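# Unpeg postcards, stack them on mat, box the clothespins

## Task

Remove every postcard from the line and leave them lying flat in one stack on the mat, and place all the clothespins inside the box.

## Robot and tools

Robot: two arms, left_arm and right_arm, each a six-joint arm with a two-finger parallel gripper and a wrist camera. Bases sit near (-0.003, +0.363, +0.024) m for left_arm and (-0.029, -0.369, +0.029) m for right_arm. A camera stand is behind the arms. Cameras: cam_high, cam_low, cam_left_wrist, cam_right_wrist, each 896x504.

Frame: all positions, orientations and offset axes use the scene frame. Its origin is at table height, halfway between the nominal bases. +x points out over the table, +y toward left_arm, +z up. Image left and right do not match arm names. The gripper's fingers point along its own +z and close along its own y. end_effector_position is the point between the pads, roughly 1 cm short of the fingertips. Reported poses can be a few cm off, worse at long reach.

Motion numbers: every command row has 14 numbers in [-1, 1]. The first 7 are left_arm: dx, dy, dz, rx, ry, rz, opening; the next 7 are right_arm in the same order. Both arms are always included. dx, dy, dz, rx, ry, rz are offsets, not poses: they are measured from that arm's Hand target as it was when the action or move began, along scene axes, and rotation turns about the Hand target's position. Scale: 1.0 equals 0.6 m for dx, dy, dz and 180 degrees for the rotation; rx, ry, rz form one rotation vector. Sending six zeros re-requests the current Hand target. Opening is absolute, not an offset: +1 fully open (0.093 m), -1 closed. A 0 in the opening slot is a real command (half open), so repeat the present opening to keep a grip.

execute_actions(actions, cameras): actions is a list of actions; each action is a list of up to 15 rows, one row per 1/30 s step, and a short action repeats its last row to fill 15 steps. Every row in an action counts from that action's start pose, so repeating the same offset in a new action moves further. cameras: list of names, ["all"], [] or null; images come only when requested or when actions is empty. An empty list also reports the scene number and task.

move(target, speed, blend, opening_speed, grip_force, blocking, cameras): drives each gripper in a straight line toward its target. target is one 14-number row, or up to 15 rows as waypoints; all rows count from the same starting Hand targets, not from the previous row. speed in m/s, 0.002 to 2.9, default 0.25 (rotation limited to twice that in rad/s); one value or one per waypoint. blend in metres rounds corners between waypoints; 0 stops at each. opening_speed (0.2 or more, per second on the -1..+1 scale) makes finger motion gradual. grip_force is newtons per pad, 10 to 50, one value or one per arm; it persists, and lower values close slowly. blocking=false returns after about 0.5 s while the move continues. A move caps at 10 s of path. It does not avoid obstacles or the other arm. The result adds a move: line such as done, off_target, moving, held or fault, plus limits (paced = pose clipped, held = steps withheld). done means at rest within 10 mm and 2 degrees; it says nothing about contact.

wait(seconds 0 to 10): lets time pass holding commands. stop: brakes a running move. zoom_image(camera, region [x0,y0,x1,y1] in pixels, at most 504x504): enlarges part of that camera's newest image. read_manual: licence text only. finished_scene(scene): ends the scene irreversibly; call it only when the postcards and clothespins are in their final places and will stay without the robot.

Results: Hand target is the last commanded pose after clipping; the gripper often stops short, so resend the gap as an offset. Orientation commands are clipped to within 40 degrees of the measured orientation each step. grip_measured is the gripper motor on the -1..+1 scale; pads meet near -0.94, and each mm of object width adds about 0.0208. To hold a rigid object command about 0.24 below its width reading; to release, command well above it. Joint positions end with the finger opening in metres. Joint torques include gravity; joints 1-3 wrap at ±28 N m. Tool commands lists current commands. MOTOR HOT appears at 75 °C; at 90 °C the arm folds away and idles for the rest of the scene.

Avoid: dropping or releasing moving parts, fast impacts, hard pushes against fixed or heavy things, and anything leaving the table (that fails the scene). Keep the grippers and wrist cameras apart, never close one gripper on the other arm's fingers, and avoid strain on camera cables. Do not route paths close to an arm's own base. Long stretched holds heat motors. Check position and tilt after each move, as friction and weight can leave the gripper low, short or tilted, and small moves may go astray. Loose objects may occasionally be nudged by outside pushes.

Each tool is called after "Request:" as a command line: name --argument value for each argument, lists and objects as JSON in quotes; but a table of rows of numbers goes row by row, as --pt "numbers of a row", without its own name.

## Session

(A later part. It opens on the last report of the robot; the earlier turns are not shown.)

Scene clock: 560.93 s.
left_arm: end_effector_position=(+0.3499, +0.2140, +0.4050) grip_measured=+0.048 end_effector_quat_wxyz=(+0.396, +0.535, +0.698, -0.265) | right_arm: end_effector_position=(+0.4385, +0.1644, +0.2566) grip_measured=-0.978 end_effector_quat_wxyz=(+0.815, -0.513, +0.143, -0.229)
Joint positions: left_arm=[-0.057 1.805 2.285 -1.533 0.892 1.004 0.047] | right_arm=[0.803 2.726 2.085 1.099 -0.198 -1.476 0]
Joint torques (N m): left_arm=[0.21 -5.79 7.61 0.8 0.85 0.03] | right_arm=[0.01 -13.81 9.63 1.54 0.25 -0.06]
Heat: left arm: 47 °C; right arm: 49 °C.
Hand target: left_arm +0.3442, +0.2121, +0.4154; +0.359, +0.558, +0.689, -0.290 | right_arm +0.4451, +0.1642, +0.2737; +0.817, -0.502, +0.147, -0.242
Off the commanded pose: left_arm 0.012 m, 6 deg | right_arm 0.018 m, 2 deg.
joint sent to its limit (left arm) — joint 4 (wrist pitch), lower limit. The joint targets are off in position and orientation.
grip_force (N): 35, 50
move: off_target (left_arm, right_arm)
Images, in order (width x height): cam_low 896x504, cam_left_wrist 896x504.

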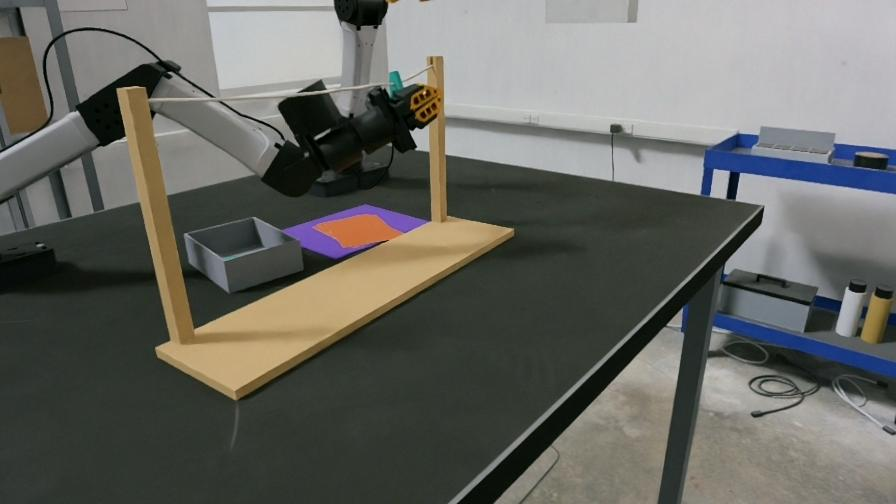

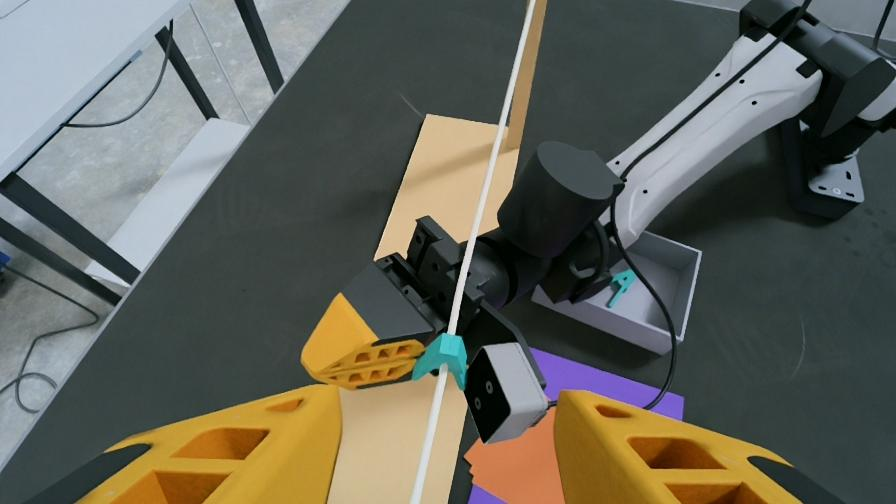

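Request:
move --pt "0 0 0 0 0 0 0.05 -0.06 0.005 0.02 0 0 0 -1" --pt "0 0 0 0 0 0 0.05 -0.1 -0.012 -0.0 0 0 0 -1" --speed 0.06 --cameras '["cam_low","cam_left_wrist","cam_right_wrist"]'

Request:
zoom_image --camera "cam_left_wrist" --region '[300, 220, 600, 440]'

Request:
zoom_image --camera "cam_low" --region '[250, 30, 450, 190]'

Scene clock: 563.97 s.
left_arm: end_effector_position=(+0.3499, +0.2140, +0.4050) grip_measured=+0.048 end_effector_quat_wxyz=(+0.396, +0.535, +0.698, -0.265) | right_arm: end_effector_position=(+0.3919, +0.1723, +0.2198) grip_measured=-0.978 end_effector_quat_wxyz=(+0.789, -0.552, +0.161, -0.218)
Joint positions: left_arm=[-0.057 1.805 2.285 -1.533 0.892 1.004 0.047] | right_arm=[0.876 2.612 1.79 1.172 -0.13 -1.508 0]
Joint torques (N m): left_arm=[0.21 -5.71 7.62 0.8 0.86 0.03] | right_arm=[0.58 -17.92 4.79 2.63 0.2 -0.07]
Heat: left arm: 47 °C; right arm: 50 °C.
Hand target: left_arm +0.3442, +0.2121, +0.4154; +0.359, +0.558, +0.689, -0.290 | right_arm +0.3851, +0.1570, +0.2737; +0.817, -0.502, +0.147, -0.242
Off the commanded pose: left_arm 0.012 m, 6 deg | right_arm 0.056 m, 7 deg.
joint sent to its limit (left arm) — joint 4 (wrist pitch), lower limit. The joint targets are off in position and orientation.
grip_force (N): 35, 50
move: off_target (left_arm, right_arm)
Images, in order (width x height): cam_low 896x504, cam_left_wrist 896x504, cam_right_wrist 896x504.

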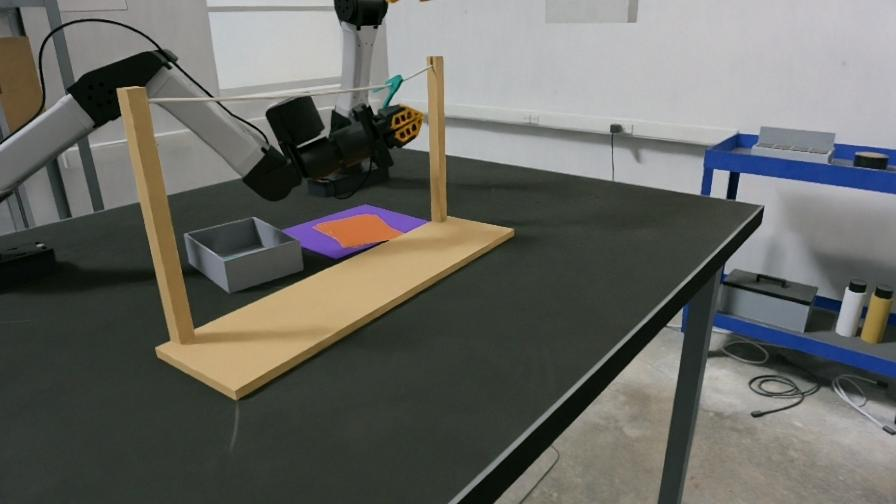

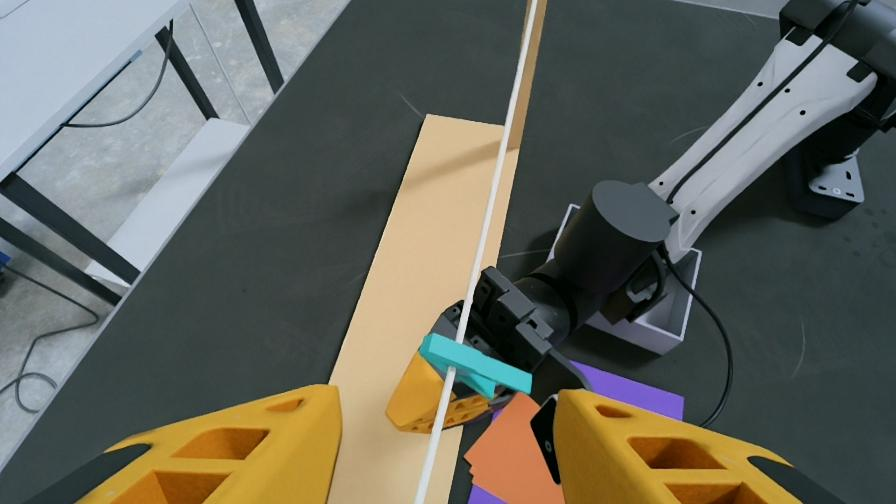

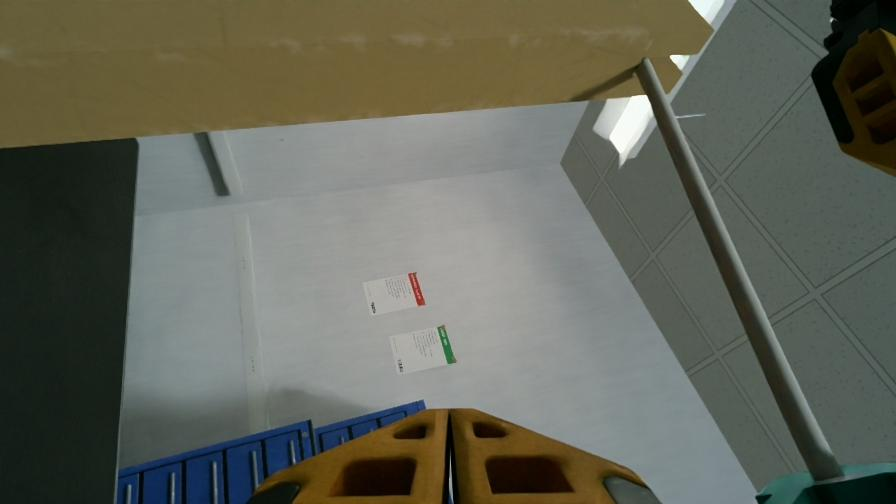

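Scaled by 1.680 from the camera's 896x504 image, which has a finer 1280x720 frame.

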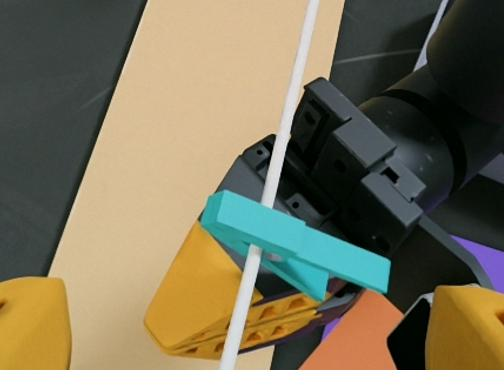

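Scaled by 2.520 from the camera's 896x504 image, which has a finer 1280x720 frame.

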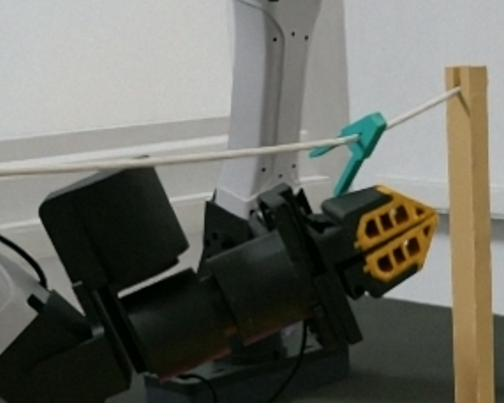

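Request:
move --target '[0,0,0,0,0,0,0.05,-0.02,-0.012,0.01,0,0,0,-1]' --speed 0.04 --cameras '["cam_low","cam_left_wrist","cam_right_wrist"]'

Request:
zoom_image --camera "cam_left_wrist" --region '[300, 220, 600, 440]'

Request:
zoom_image --camera "cam_low" --region '[250, 30, 450, 190]'

Scene clock: 565.47 s.
left_arm: end_effector_position=(+0.3499, +0.2140, +0.4050) grip_measured=+0.048 end_effector_quat_wxyz=(+0.396, +0.535, +0.698, -0.265) | right_arm: end_effector_position=(+0.3844, +0.1613, +0.2272) grip_measured=-0.978 end_effector_quat_wxyz=(+0.788, -0.551, +0.163, -0.222)
Joint positions: left_arm=[-0.057 1.805 2.285 -1.533 0.892 1.004 0.047] | right_arm=[0.876 2.55 1.695 1.204 -0.123 -1.513 0]
Joint torques (N m): left_arm=[0.18 -5.76 7.64 0.82 0.85 0.03] | right_arm=[0.66 -17.48 4.7 2.63 0.22 -0.07]
Heat: left arm: 47 °C; right arm: 51 °C.
Hand target: left_arm +0.3442, +0.2121, +0.4154; +0.359, +0.558, +0.689, -0.290 | right_arm +0.3731, +0.1498, +0.2797; +0.817, -0.502, +0.147, -0.242
Off the commanded pose: left_arm 0.012 m, 6 deg | right_arm 0.055 m, 7 deg.
joint sent to its limit (left arm) — joint 4 (wrist pitch), lower limit. The joint targets are off in position and orientation.
grip_force (N): 35, 50
move: off_target (left_arm, right_arm)
Images, in order (width x height): cam_low 896x504, cam_left_wrist 896x504, cam_right_wrist 896x504.

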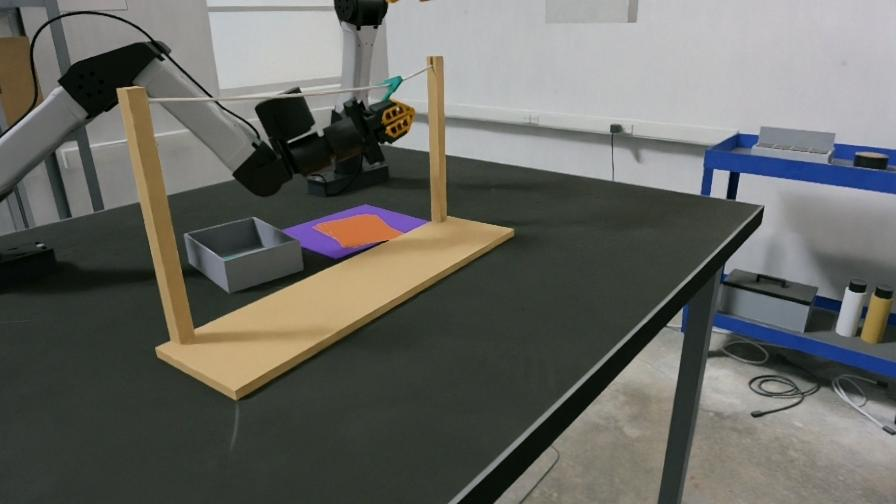

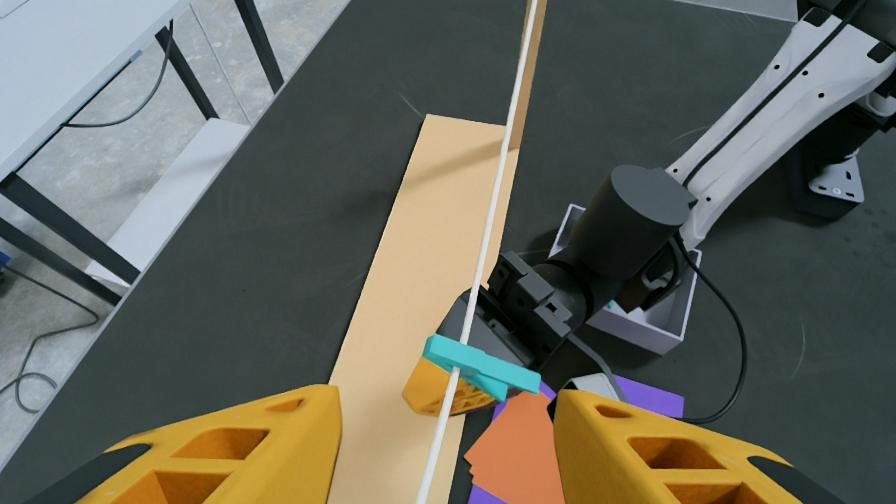

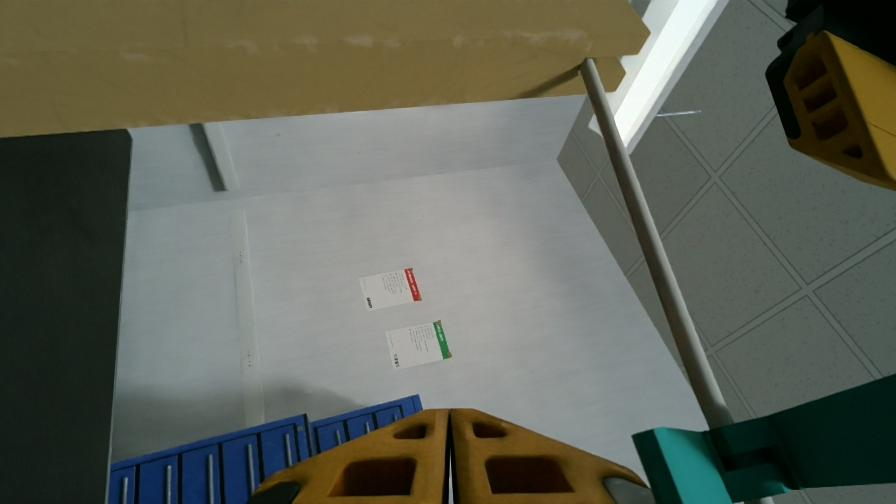

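Scaled by 1.680 from the camera's 896x504 image, which has a finer 1280x720 frame.

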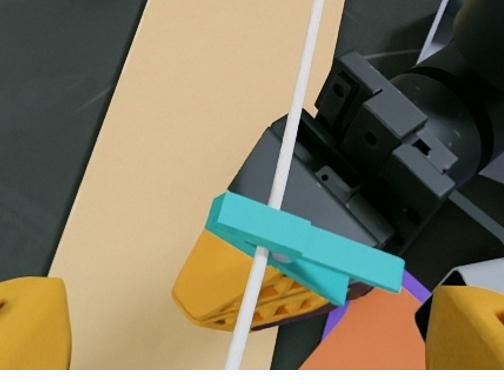

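Scaled by 2.520 from the camera's 896x504 image, which has a finer 1280x720 frame.

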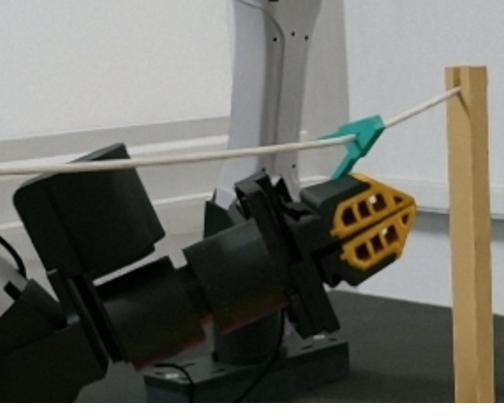

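Request:
move --target '[0,0,0,0,0,0,0.05,-0.005,-0.005,0.03,0,0,0,-1]' --speed 0.04 --cameras '["cam_low","cam_left_wrist","cam_right_wrist"]'

Request:
zoom_image --camera "cam_left_wrist" --region '[300, 220, 600, 440]'

Request:
zoom_image --camera "cam_low" --region '[250, 30, 450, 190]'

Scene clock: 566.80 s.
left_arm: end_effector_position=(+0.3499, +0.2140, +0.4050) grip_measured=+0.048 end_effector_quat_wxyz=(+0.396, +0.535, +0.698, -0.265) | right_arm: end_effector_position=(+0.3798, +0.1553, +0.2550) grip_measured=-0.978 end_effector_quat_wxyz=(+0.797, -0.538, +0.158, -0.226)
Joint positions: left_arm=[-0.057 1.805 2.285 -1.533 0.892 1.004 0.047] | right_arm=[0.876 2.488 1.668 1.204 -0.121 -1.513 0]
Joint torques (N m): left_arm=[0.14 -5.76 7.58 0.81 0.85 0.01] | right_arm=[0.68 -16.88 4.78 2.31 0.21 -0.07]
Heat: left arm: 47 °C; right arm: 51 °C.
Hand target: left_arm +0.3442, +0.2121, +0.4154; +0.359, +0.558, +0.689, -0.290 | right_arm +0.3701, +0.1468, +0.2977; +0.817, -0.502, +0.147, -0.242
Off the commanded pose: left_arm 0.012 m, 6 deg | right_arm 0.045 m, 5 deg.
joint sent to its limit (left arm) — joint 4 (wrist pitch), lower limit. The joint targets are off in position and orientation.
grip_force (N): 35, 50
move: off_target (left_arm, right_arm)
Images, in order (width x height): cam_low 896x504, cam_left_wrist 896x504, cam_right_wrist 896x504.

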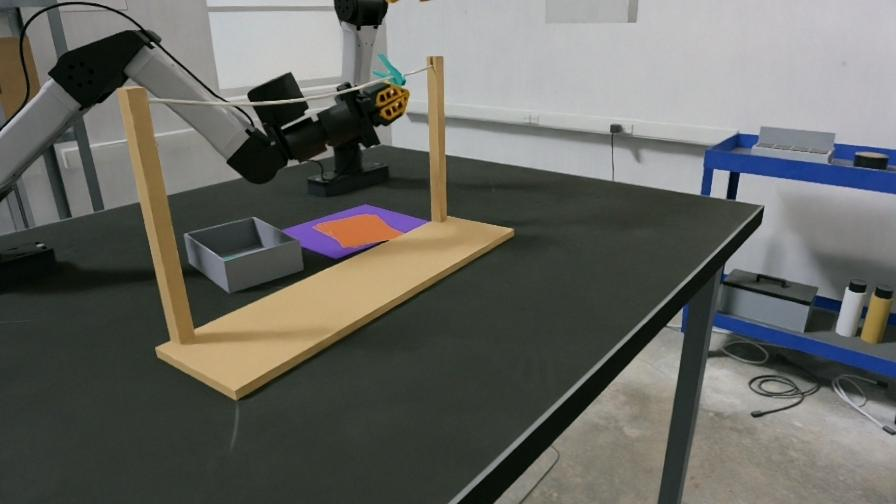

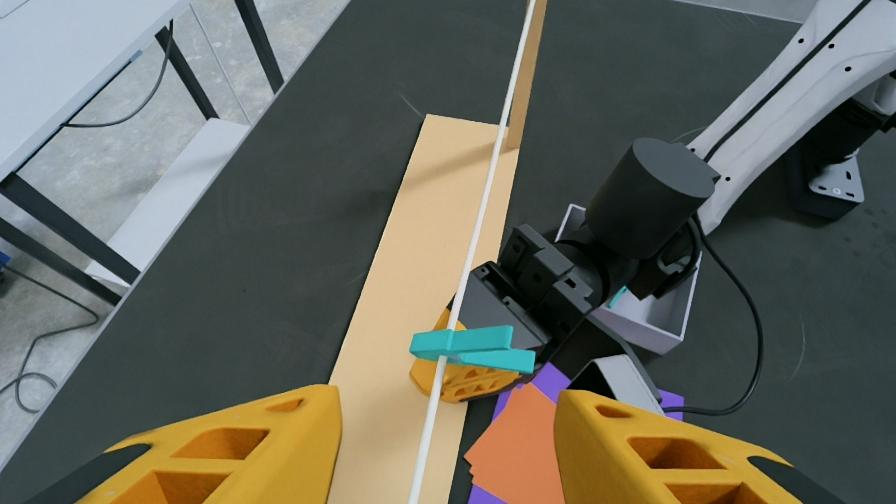

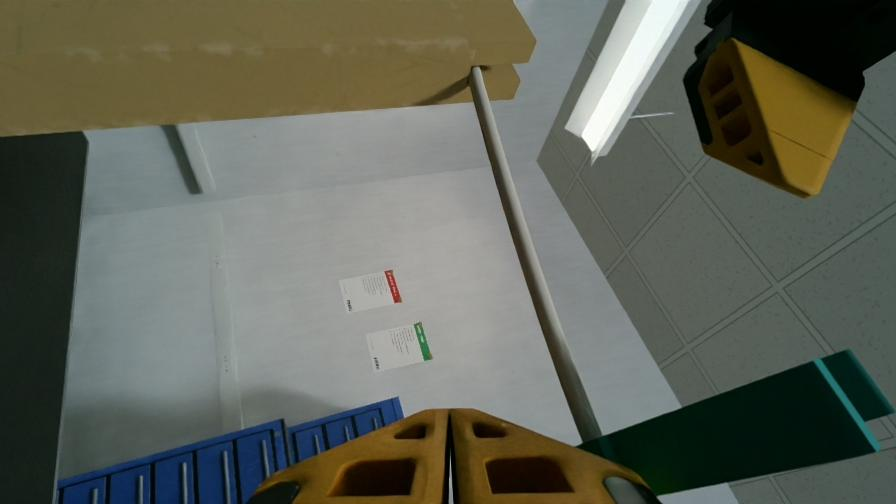

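Scaled by 1.680 from the camera's 896x504 image, which has a finer 1280x720 frame.

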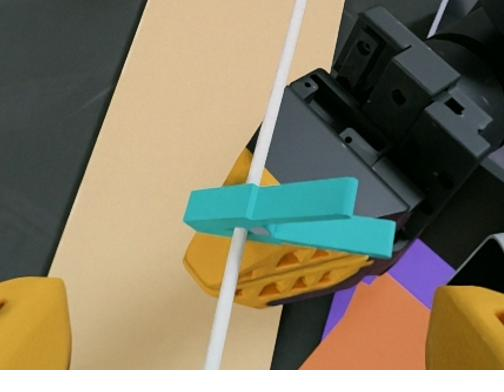

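Scaled by 2.520 from the camera's 896x504 image, which has a finer 1280x720 frame.

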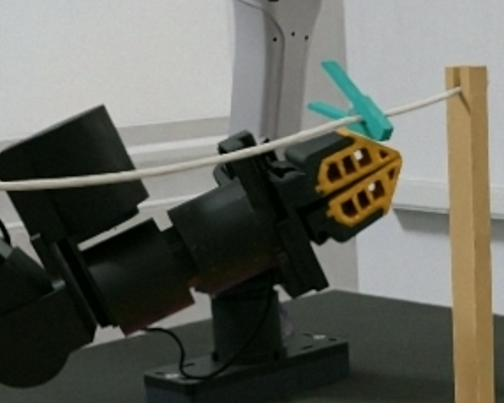

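Request:
move --target '[0,0,0,0,0,0,0.05,-0.005,-0.003,0.018,0,0,0,-1]' --speed 0.03 --cameras '["cam_low","cam_left_wrist","cam_right_wrist"]'

Request:
zoom_image --camera "cam_left_wrist" --region '[300, 220, 600, 440]'

Request:
zoom_image --camera "cam_low" --region '[250, 30, 450, 190]'

Scene clock: 568.07 s.
left_arm: end_effector_position=(+0.3499, +0.2140, +0.4050) grip_measured=+0.048 end_effector_quat_wxyz=(+0.396, +0.535, +0.698, -0.265) | right_arm: end_effector_position=(+0.3767, +0.1516, +0.2693) grip_measured=-0.978 end_effector_quat_wxyz=(+0.801, -0.532, +0.155, -0.228)
Joint positions: left_arm=[-0.057 1.805 2.285 -1.533 0.892 1.004 0.047] | right_arm=[0.876 2.454 1.651 1.204 -0.121 -1.514 0]
Joint torques (N m): left_arm=[0.14 -5.74 7.57 0.81 0.85 0.01] | right_arm=[0.64 -16.7 4.83 2.12 0.21 -0.07]
Heat: left arm: 47 °C; right arm: 52 °C.
Hand target: left_arm +0.3442, +0.2121, +0.4154; +0.359, +0.558, +0.689, -0.290 | right_arm +0.3671, +0.1450, +0.3085; +0.817, -0.502, +0.147, -0.242
Off the commanded pose: left_arm 0.012 m, 6 deg | right_arm 0.041 m, 4 deg.
joint sent to its limit (left arm) — joint 4 (wrist pitch), lower limit. The joint targets are off in position and orientation.
grip_force (N): 35, 50
move: off_target (left_arm, right_arm)
Images, in order (width x height): cam_low 896x504, cam_left_wrist 896x504, cam_right_wrist 896x504.

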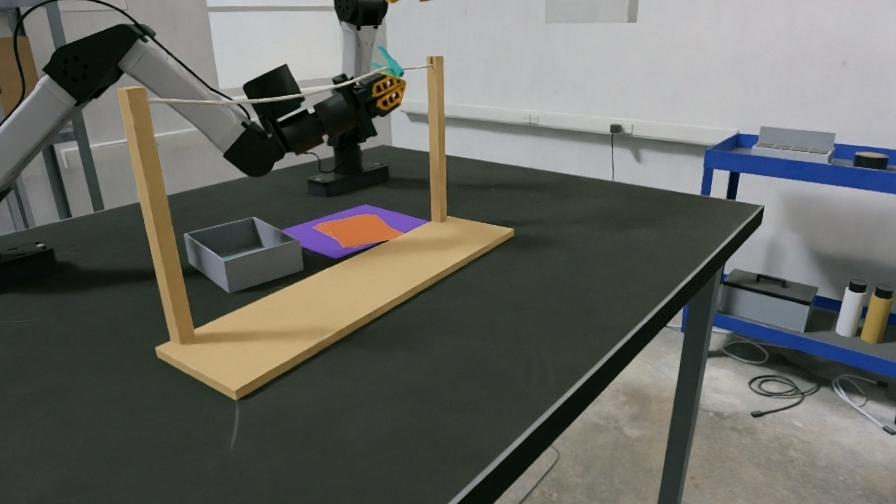

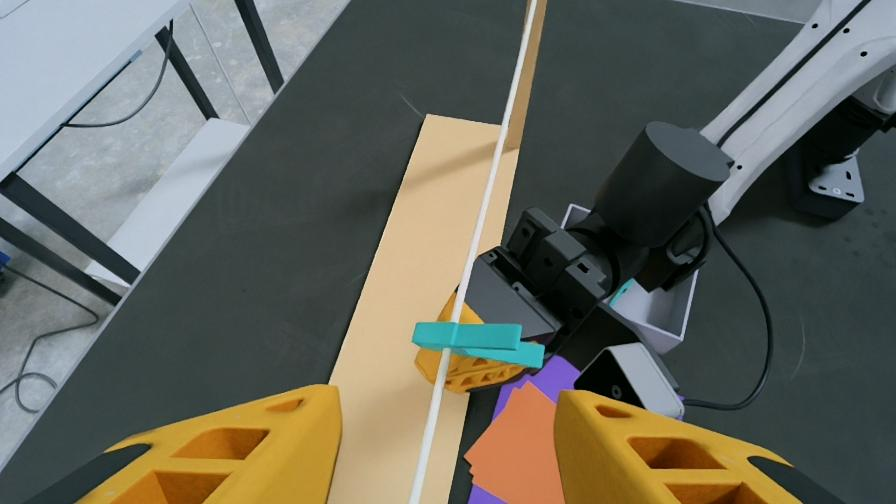

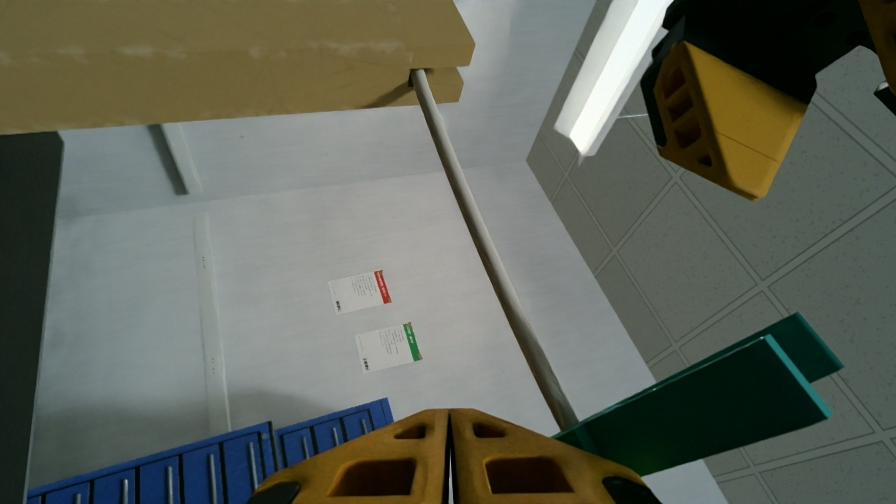

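Scaled by 1.680 from the camera's 896x504 image, which has a finer 1280x720 frame.

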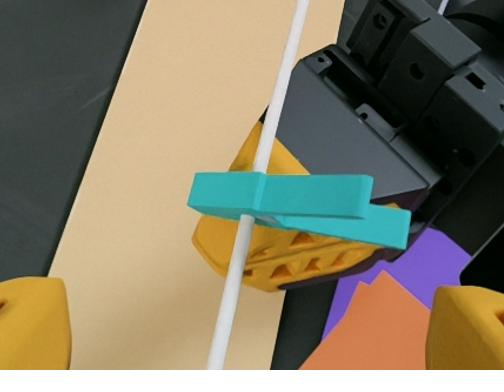

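Scaled by 2.520 from the camera's 896x504 image, which has a finer 1280x720 frame.

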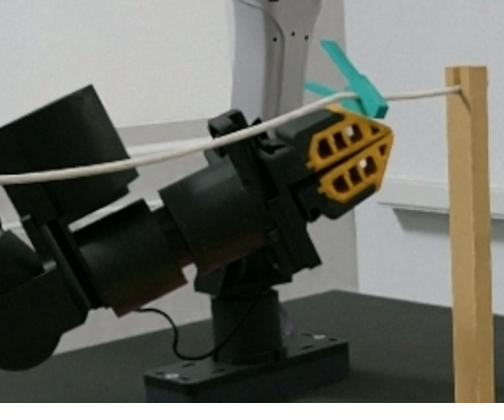

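Request:
move --target '[0,0,0,0,0,0,0.05,-0.008,0.012,0.015,0,0,0,-1]' --speed 0.03 --cameras '["cam_low","cam_left_wrist","cam_right_wrist"]'

Request:
zoom_image --camera "cam_left_wrist" --region '[300, 220, 600, 440]'

Request:
zoom_image --camera "cam_low" --region '[250, 30, 450, 190]'

Scene clock: 569.93 s.
left_arm: end_effector_position=(+0.3499, +0.2140, +0.4050) grip_measured=+0.048 end_effector_quat_wxyz=(+0.396, +0.535, +0.698, -0.265) | right_arm: end_effector_position=(+0.3701, +0.1550, +0.2773) grip_measured=-0.978 end_effector_quat_wxyz=(+0.804, -0.527, +0.153, -0.231)
Joint positions: left_arm=[-0.057 1.805 2.285 -1.533 0.892 1.004 0.047] | right_arm=[0.892 2.442 1.651 1.204 -0.104 -1.522 0]
Joint torques (N m): left_arm=[0.17 -5.74 7.61 0.81 0.86 0.03] | right_arm=[0.65 -16.77 6.23 1.81 0.2 -0.06]
Heat: left arm: 46 °C; right arm: 53 °C.
Hand target: left_arm +0.3442, +0.2121, +0.4154; +0.359, +0.558, +0.689, -0.290 | right_arm +0.3623, +0.1522, +0.3175; +0.817, -0.502, +0.147, -0.242
Off the commanded pose: left_arm 0.012 m, 6 deg | right_arm 0.041 m, 3 deg.
joint sent to its limit (left arm) — joint 4 (wrist pitch), lower limit. The joint targets are off in position and orientation.
grip_force (N): 35, 50
move: off_target (left_arm, right_arm)
Images, in order (width x height): cam_low 896x504, cam_left_wrist 896x504, cam_right_wrist 896x504.

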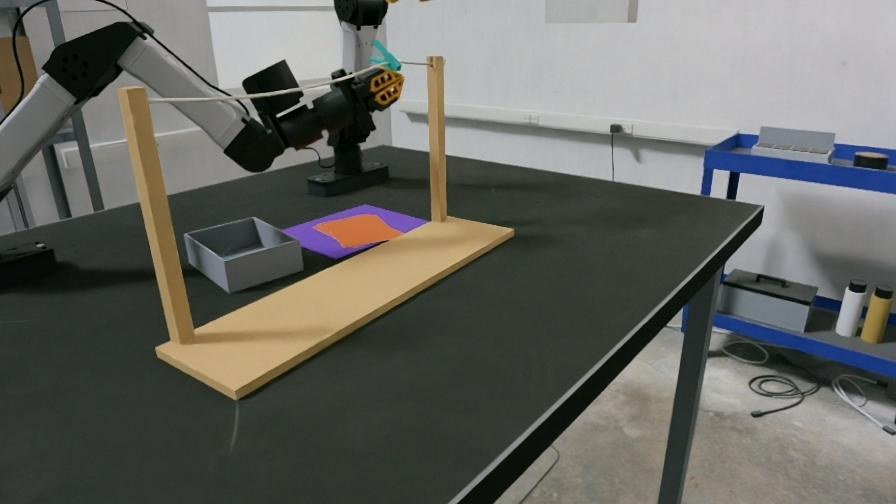

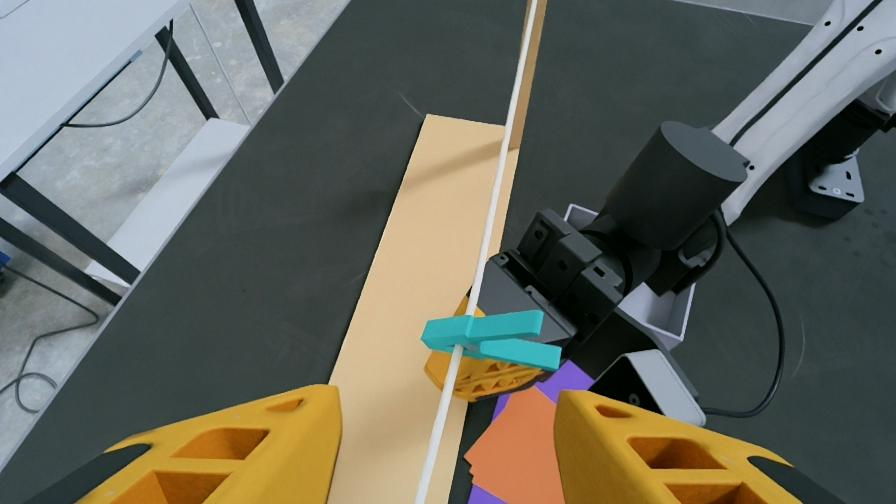

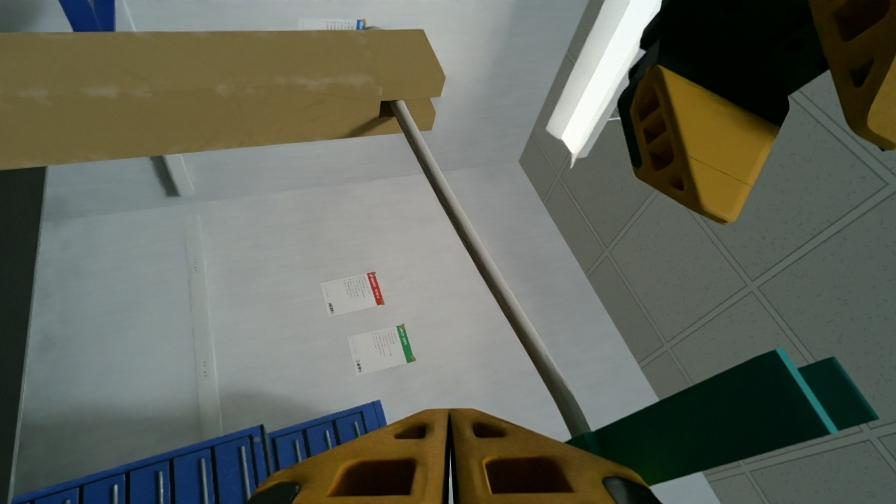

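Scaled by 1.680 from the camera's 896x504 image, which has a finer 1280x720 frame.

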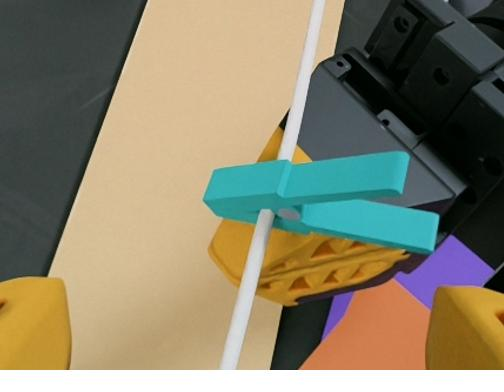

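Scaled by 2.520 from the camera's 896x504 image, which has a finer 1280x720 frame.

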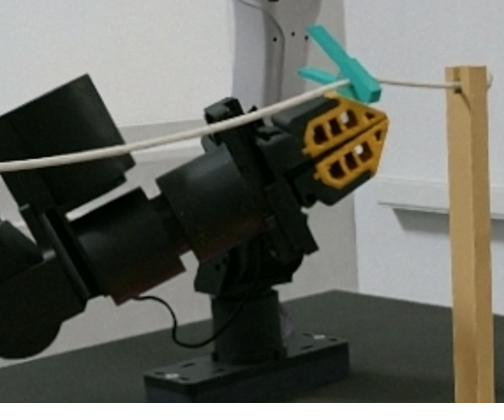

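Request:
move --target '[0,0,0,0,0,0,0.05,-0.02,0.0,0.003,0,0,0,-1]' --speed 0.03 --cameras '["cam_low","cam_left_wrist","cam_right_wrist"]'

Request:
zoom_image --camera "cam_left_wrist" --region '[300, 220, 600, 440]'

Request:
zoom_image --camera "cam_low" --region '[250, 30, 450, 190]'

Scene clock: 572.00 s.
left_arm: end_effector_position=(+0.3499, +0.2140, +0.4050) grip_measured=+0.048 end_effector_quat_wxyz=(+0.396, +0.535, +0.698, -0.265) | right_arm: end_effector_position=(+0.3594, +0.1580, +0.2836) grip_measured=-0.978 end_effector_quat_wxyz=(+0.805, -0.525, +0.152, -0.232)
Joint positions: left_arm=[-0.057 1.805 2.285 -1.533 0.892 1.004 0.047] | right_arm=[0.911 2.418 1.629 1.204 -0.087 -1.531 0]
Joint torques (N m): left_arm=[0.16 -5.76 7.57 0.82 0.86 0.03] | right_arm=[0.64 -16.75 4.85 1.94 0.19 -0.07]
Heat: left arm: 46 °C; right arm: 53 °C.
Hand target: left_arm +0.3442, +0.2121, +0.4154; +0.359, +0.558, +0.689, -0.290 | right_arm +0.3503, +0.1522, +0.3193; +0.817, -0.502, +0.147, -0.242
Off the commanded pose: left_arm 0.012 m, 6 deg | right_arm 0.037 m, 3 deg.
joint sent to its limit (left arm) — joint 4 (wrist pitch), lower limit. The joint targets are off in position and orientation.
grip_force (N): 35, 50
move: off_target (left_arm, right_arm)
Images, in order (width x height): cam_low 896x504, cam_left_wrist 896x504, cam_right_wrist 896x504.

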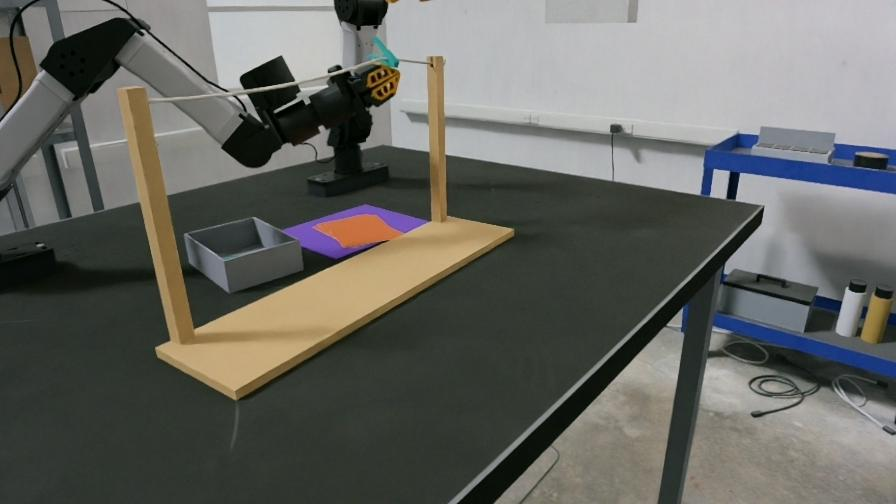

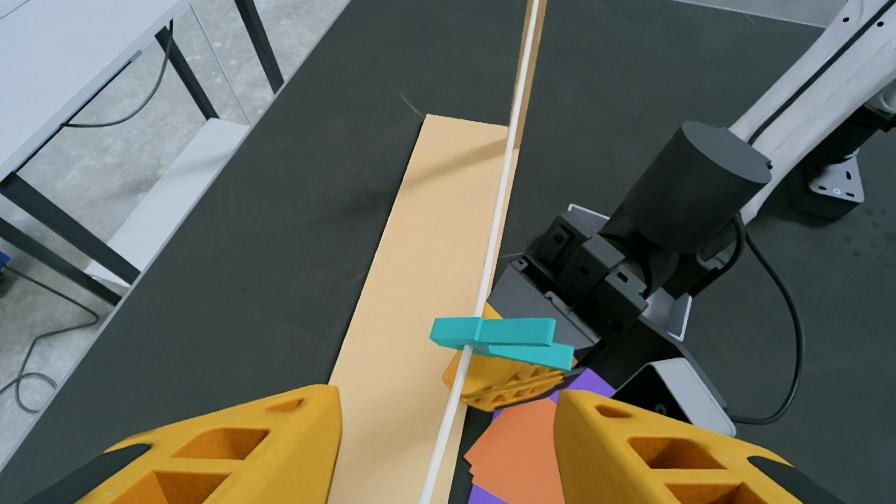

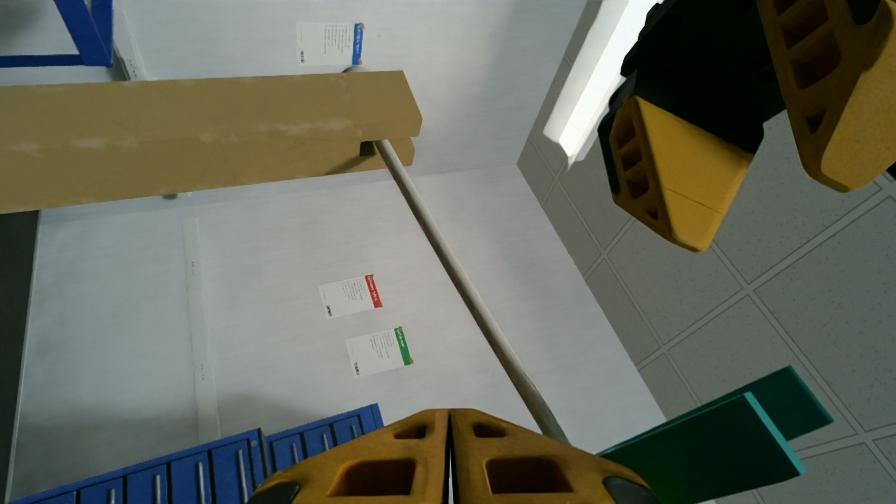

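Scaled by 1.680 from the camera's 896x504 image, which has a finer 1280x720 frame.

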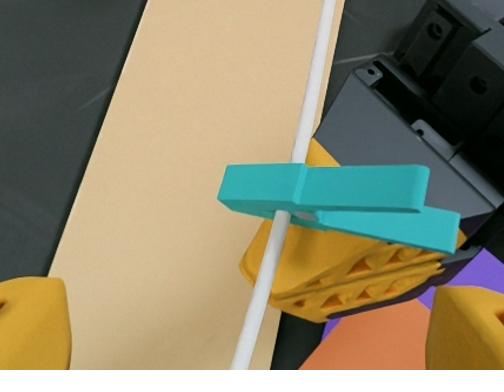

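Scaled by 2.520 from the camera's 896x504 image, which has a finer 1280x720 frame.

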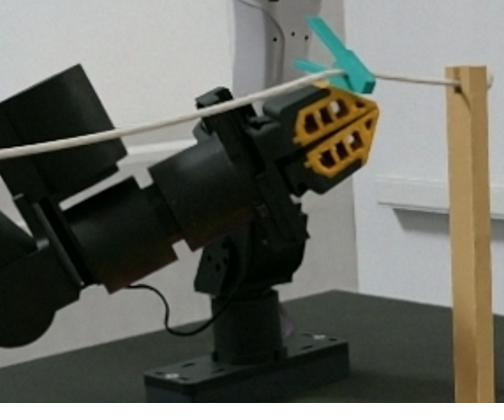

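Request:
move --target '[0,0,0,0,0,0,0.05,-0.02,-0.008,0.01,0,0,0,-1]' --speed 0.03 --cameras '["cam_low","cam_left_wrist","cam_right_wrist"]'

Request:
zoom_image --camera "cam_left_wrist" --region '[300, 220, 600, 440]'

Request:
zoom_image --camera "cam_low" --region '[250, 30, 450, 190]'

Scene clock: 573.67 s.
left_arm: end_effector_position=(+0.3499, +0.2140, +0.4050) grip_measured=+0.048 end_effector_quat_wxyz=(+0.396, +0.535, +0.698, -0.265) | right_arm: end_effector_position=(+0.3438, +0.1575, +0.2897) grip_measured=-0.978 end_effector_quat_wxyz=(+0.803, -0.530, +0.150, -0.227)
Joint positions: left_arm=[-0.057 1.805 2.285 -1.533 0.892 1.004 0.047] | right_arm=[0.933 2.366 1.568 1.204 -0.077 -1.537 0]
Joint torques (N m): left_arm=[0.17 -5.75 7.58 0.81 0.85 0.03] | right_arm=[0.61 -16.17 4.81 2.06 0.23 -0.08]
Heat: left arm: 46 °C; right arm: 54 °C.
Hand target: left_arm +0.3442, +0.2121, +0.4154; +0.359, +0.558, +0.689, -0.290 | right_arm +0.3383, +0.1474, +0.3253; +0.817, -0.502, +0.147, -0.242
Off the commanded pose: left_arm 0.012 m, 6 deg | right_arm 0.037 m, 4 deg.
joint sent to its limit (left arm) — joint 4 (wrist pitch), lower limit. The joint targets are off in position and orientation.
grip_force (N): 35, 50
move: off_target (left_arm, right_arm)
Images, in order (width x height): cam_low 896x504, cam_left_wrist 896x504, cam_right_wrist 896x504.

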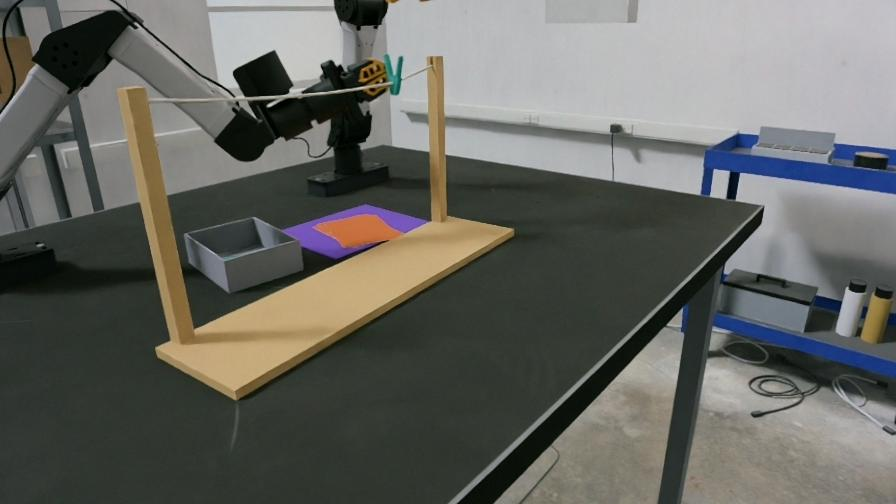

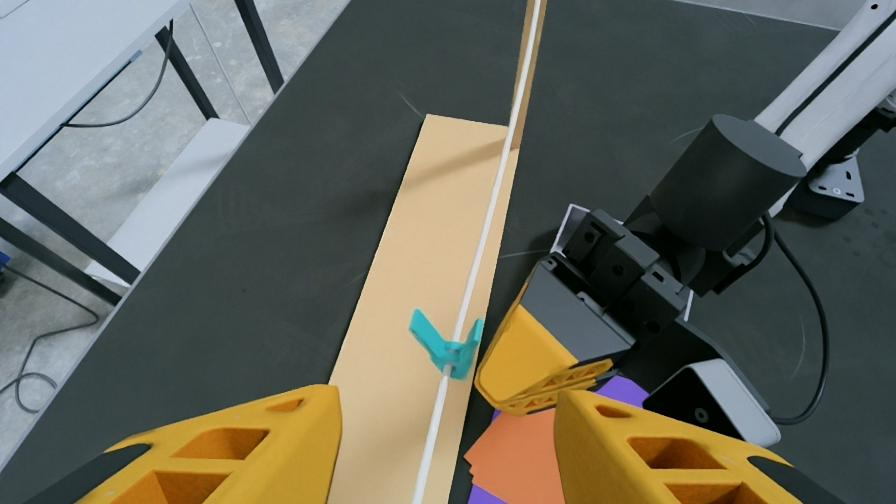

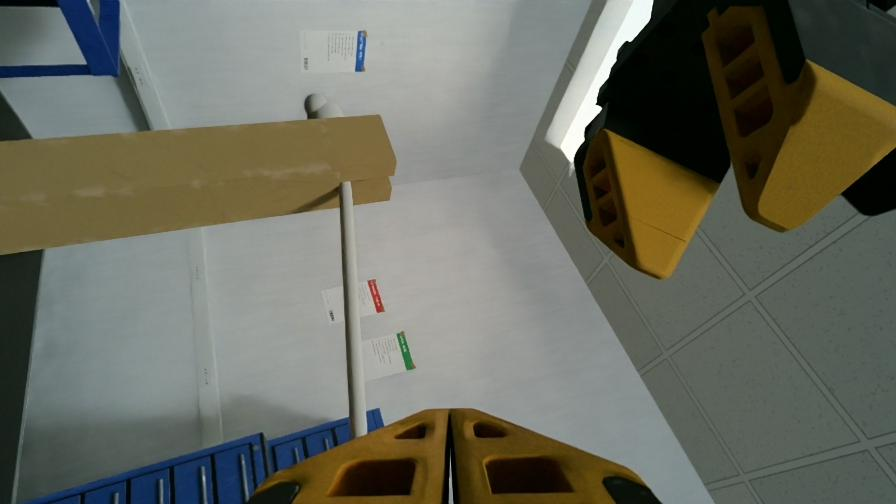

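Scaled by 1.680 from the camera's 896x504 image, which has a finer 1280x720 frame.

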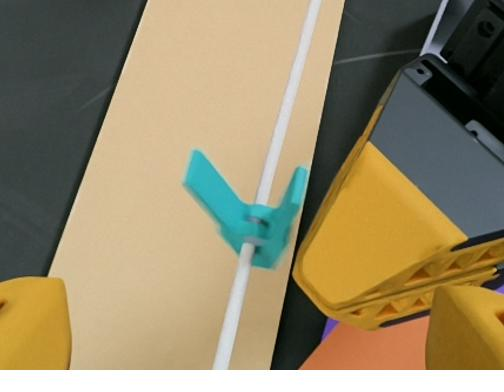

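Scaled by 2.520 from the camera's 896x504 image, which has a finer 1280x720 frame.

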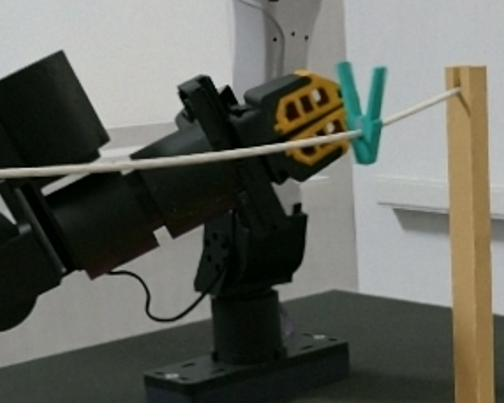

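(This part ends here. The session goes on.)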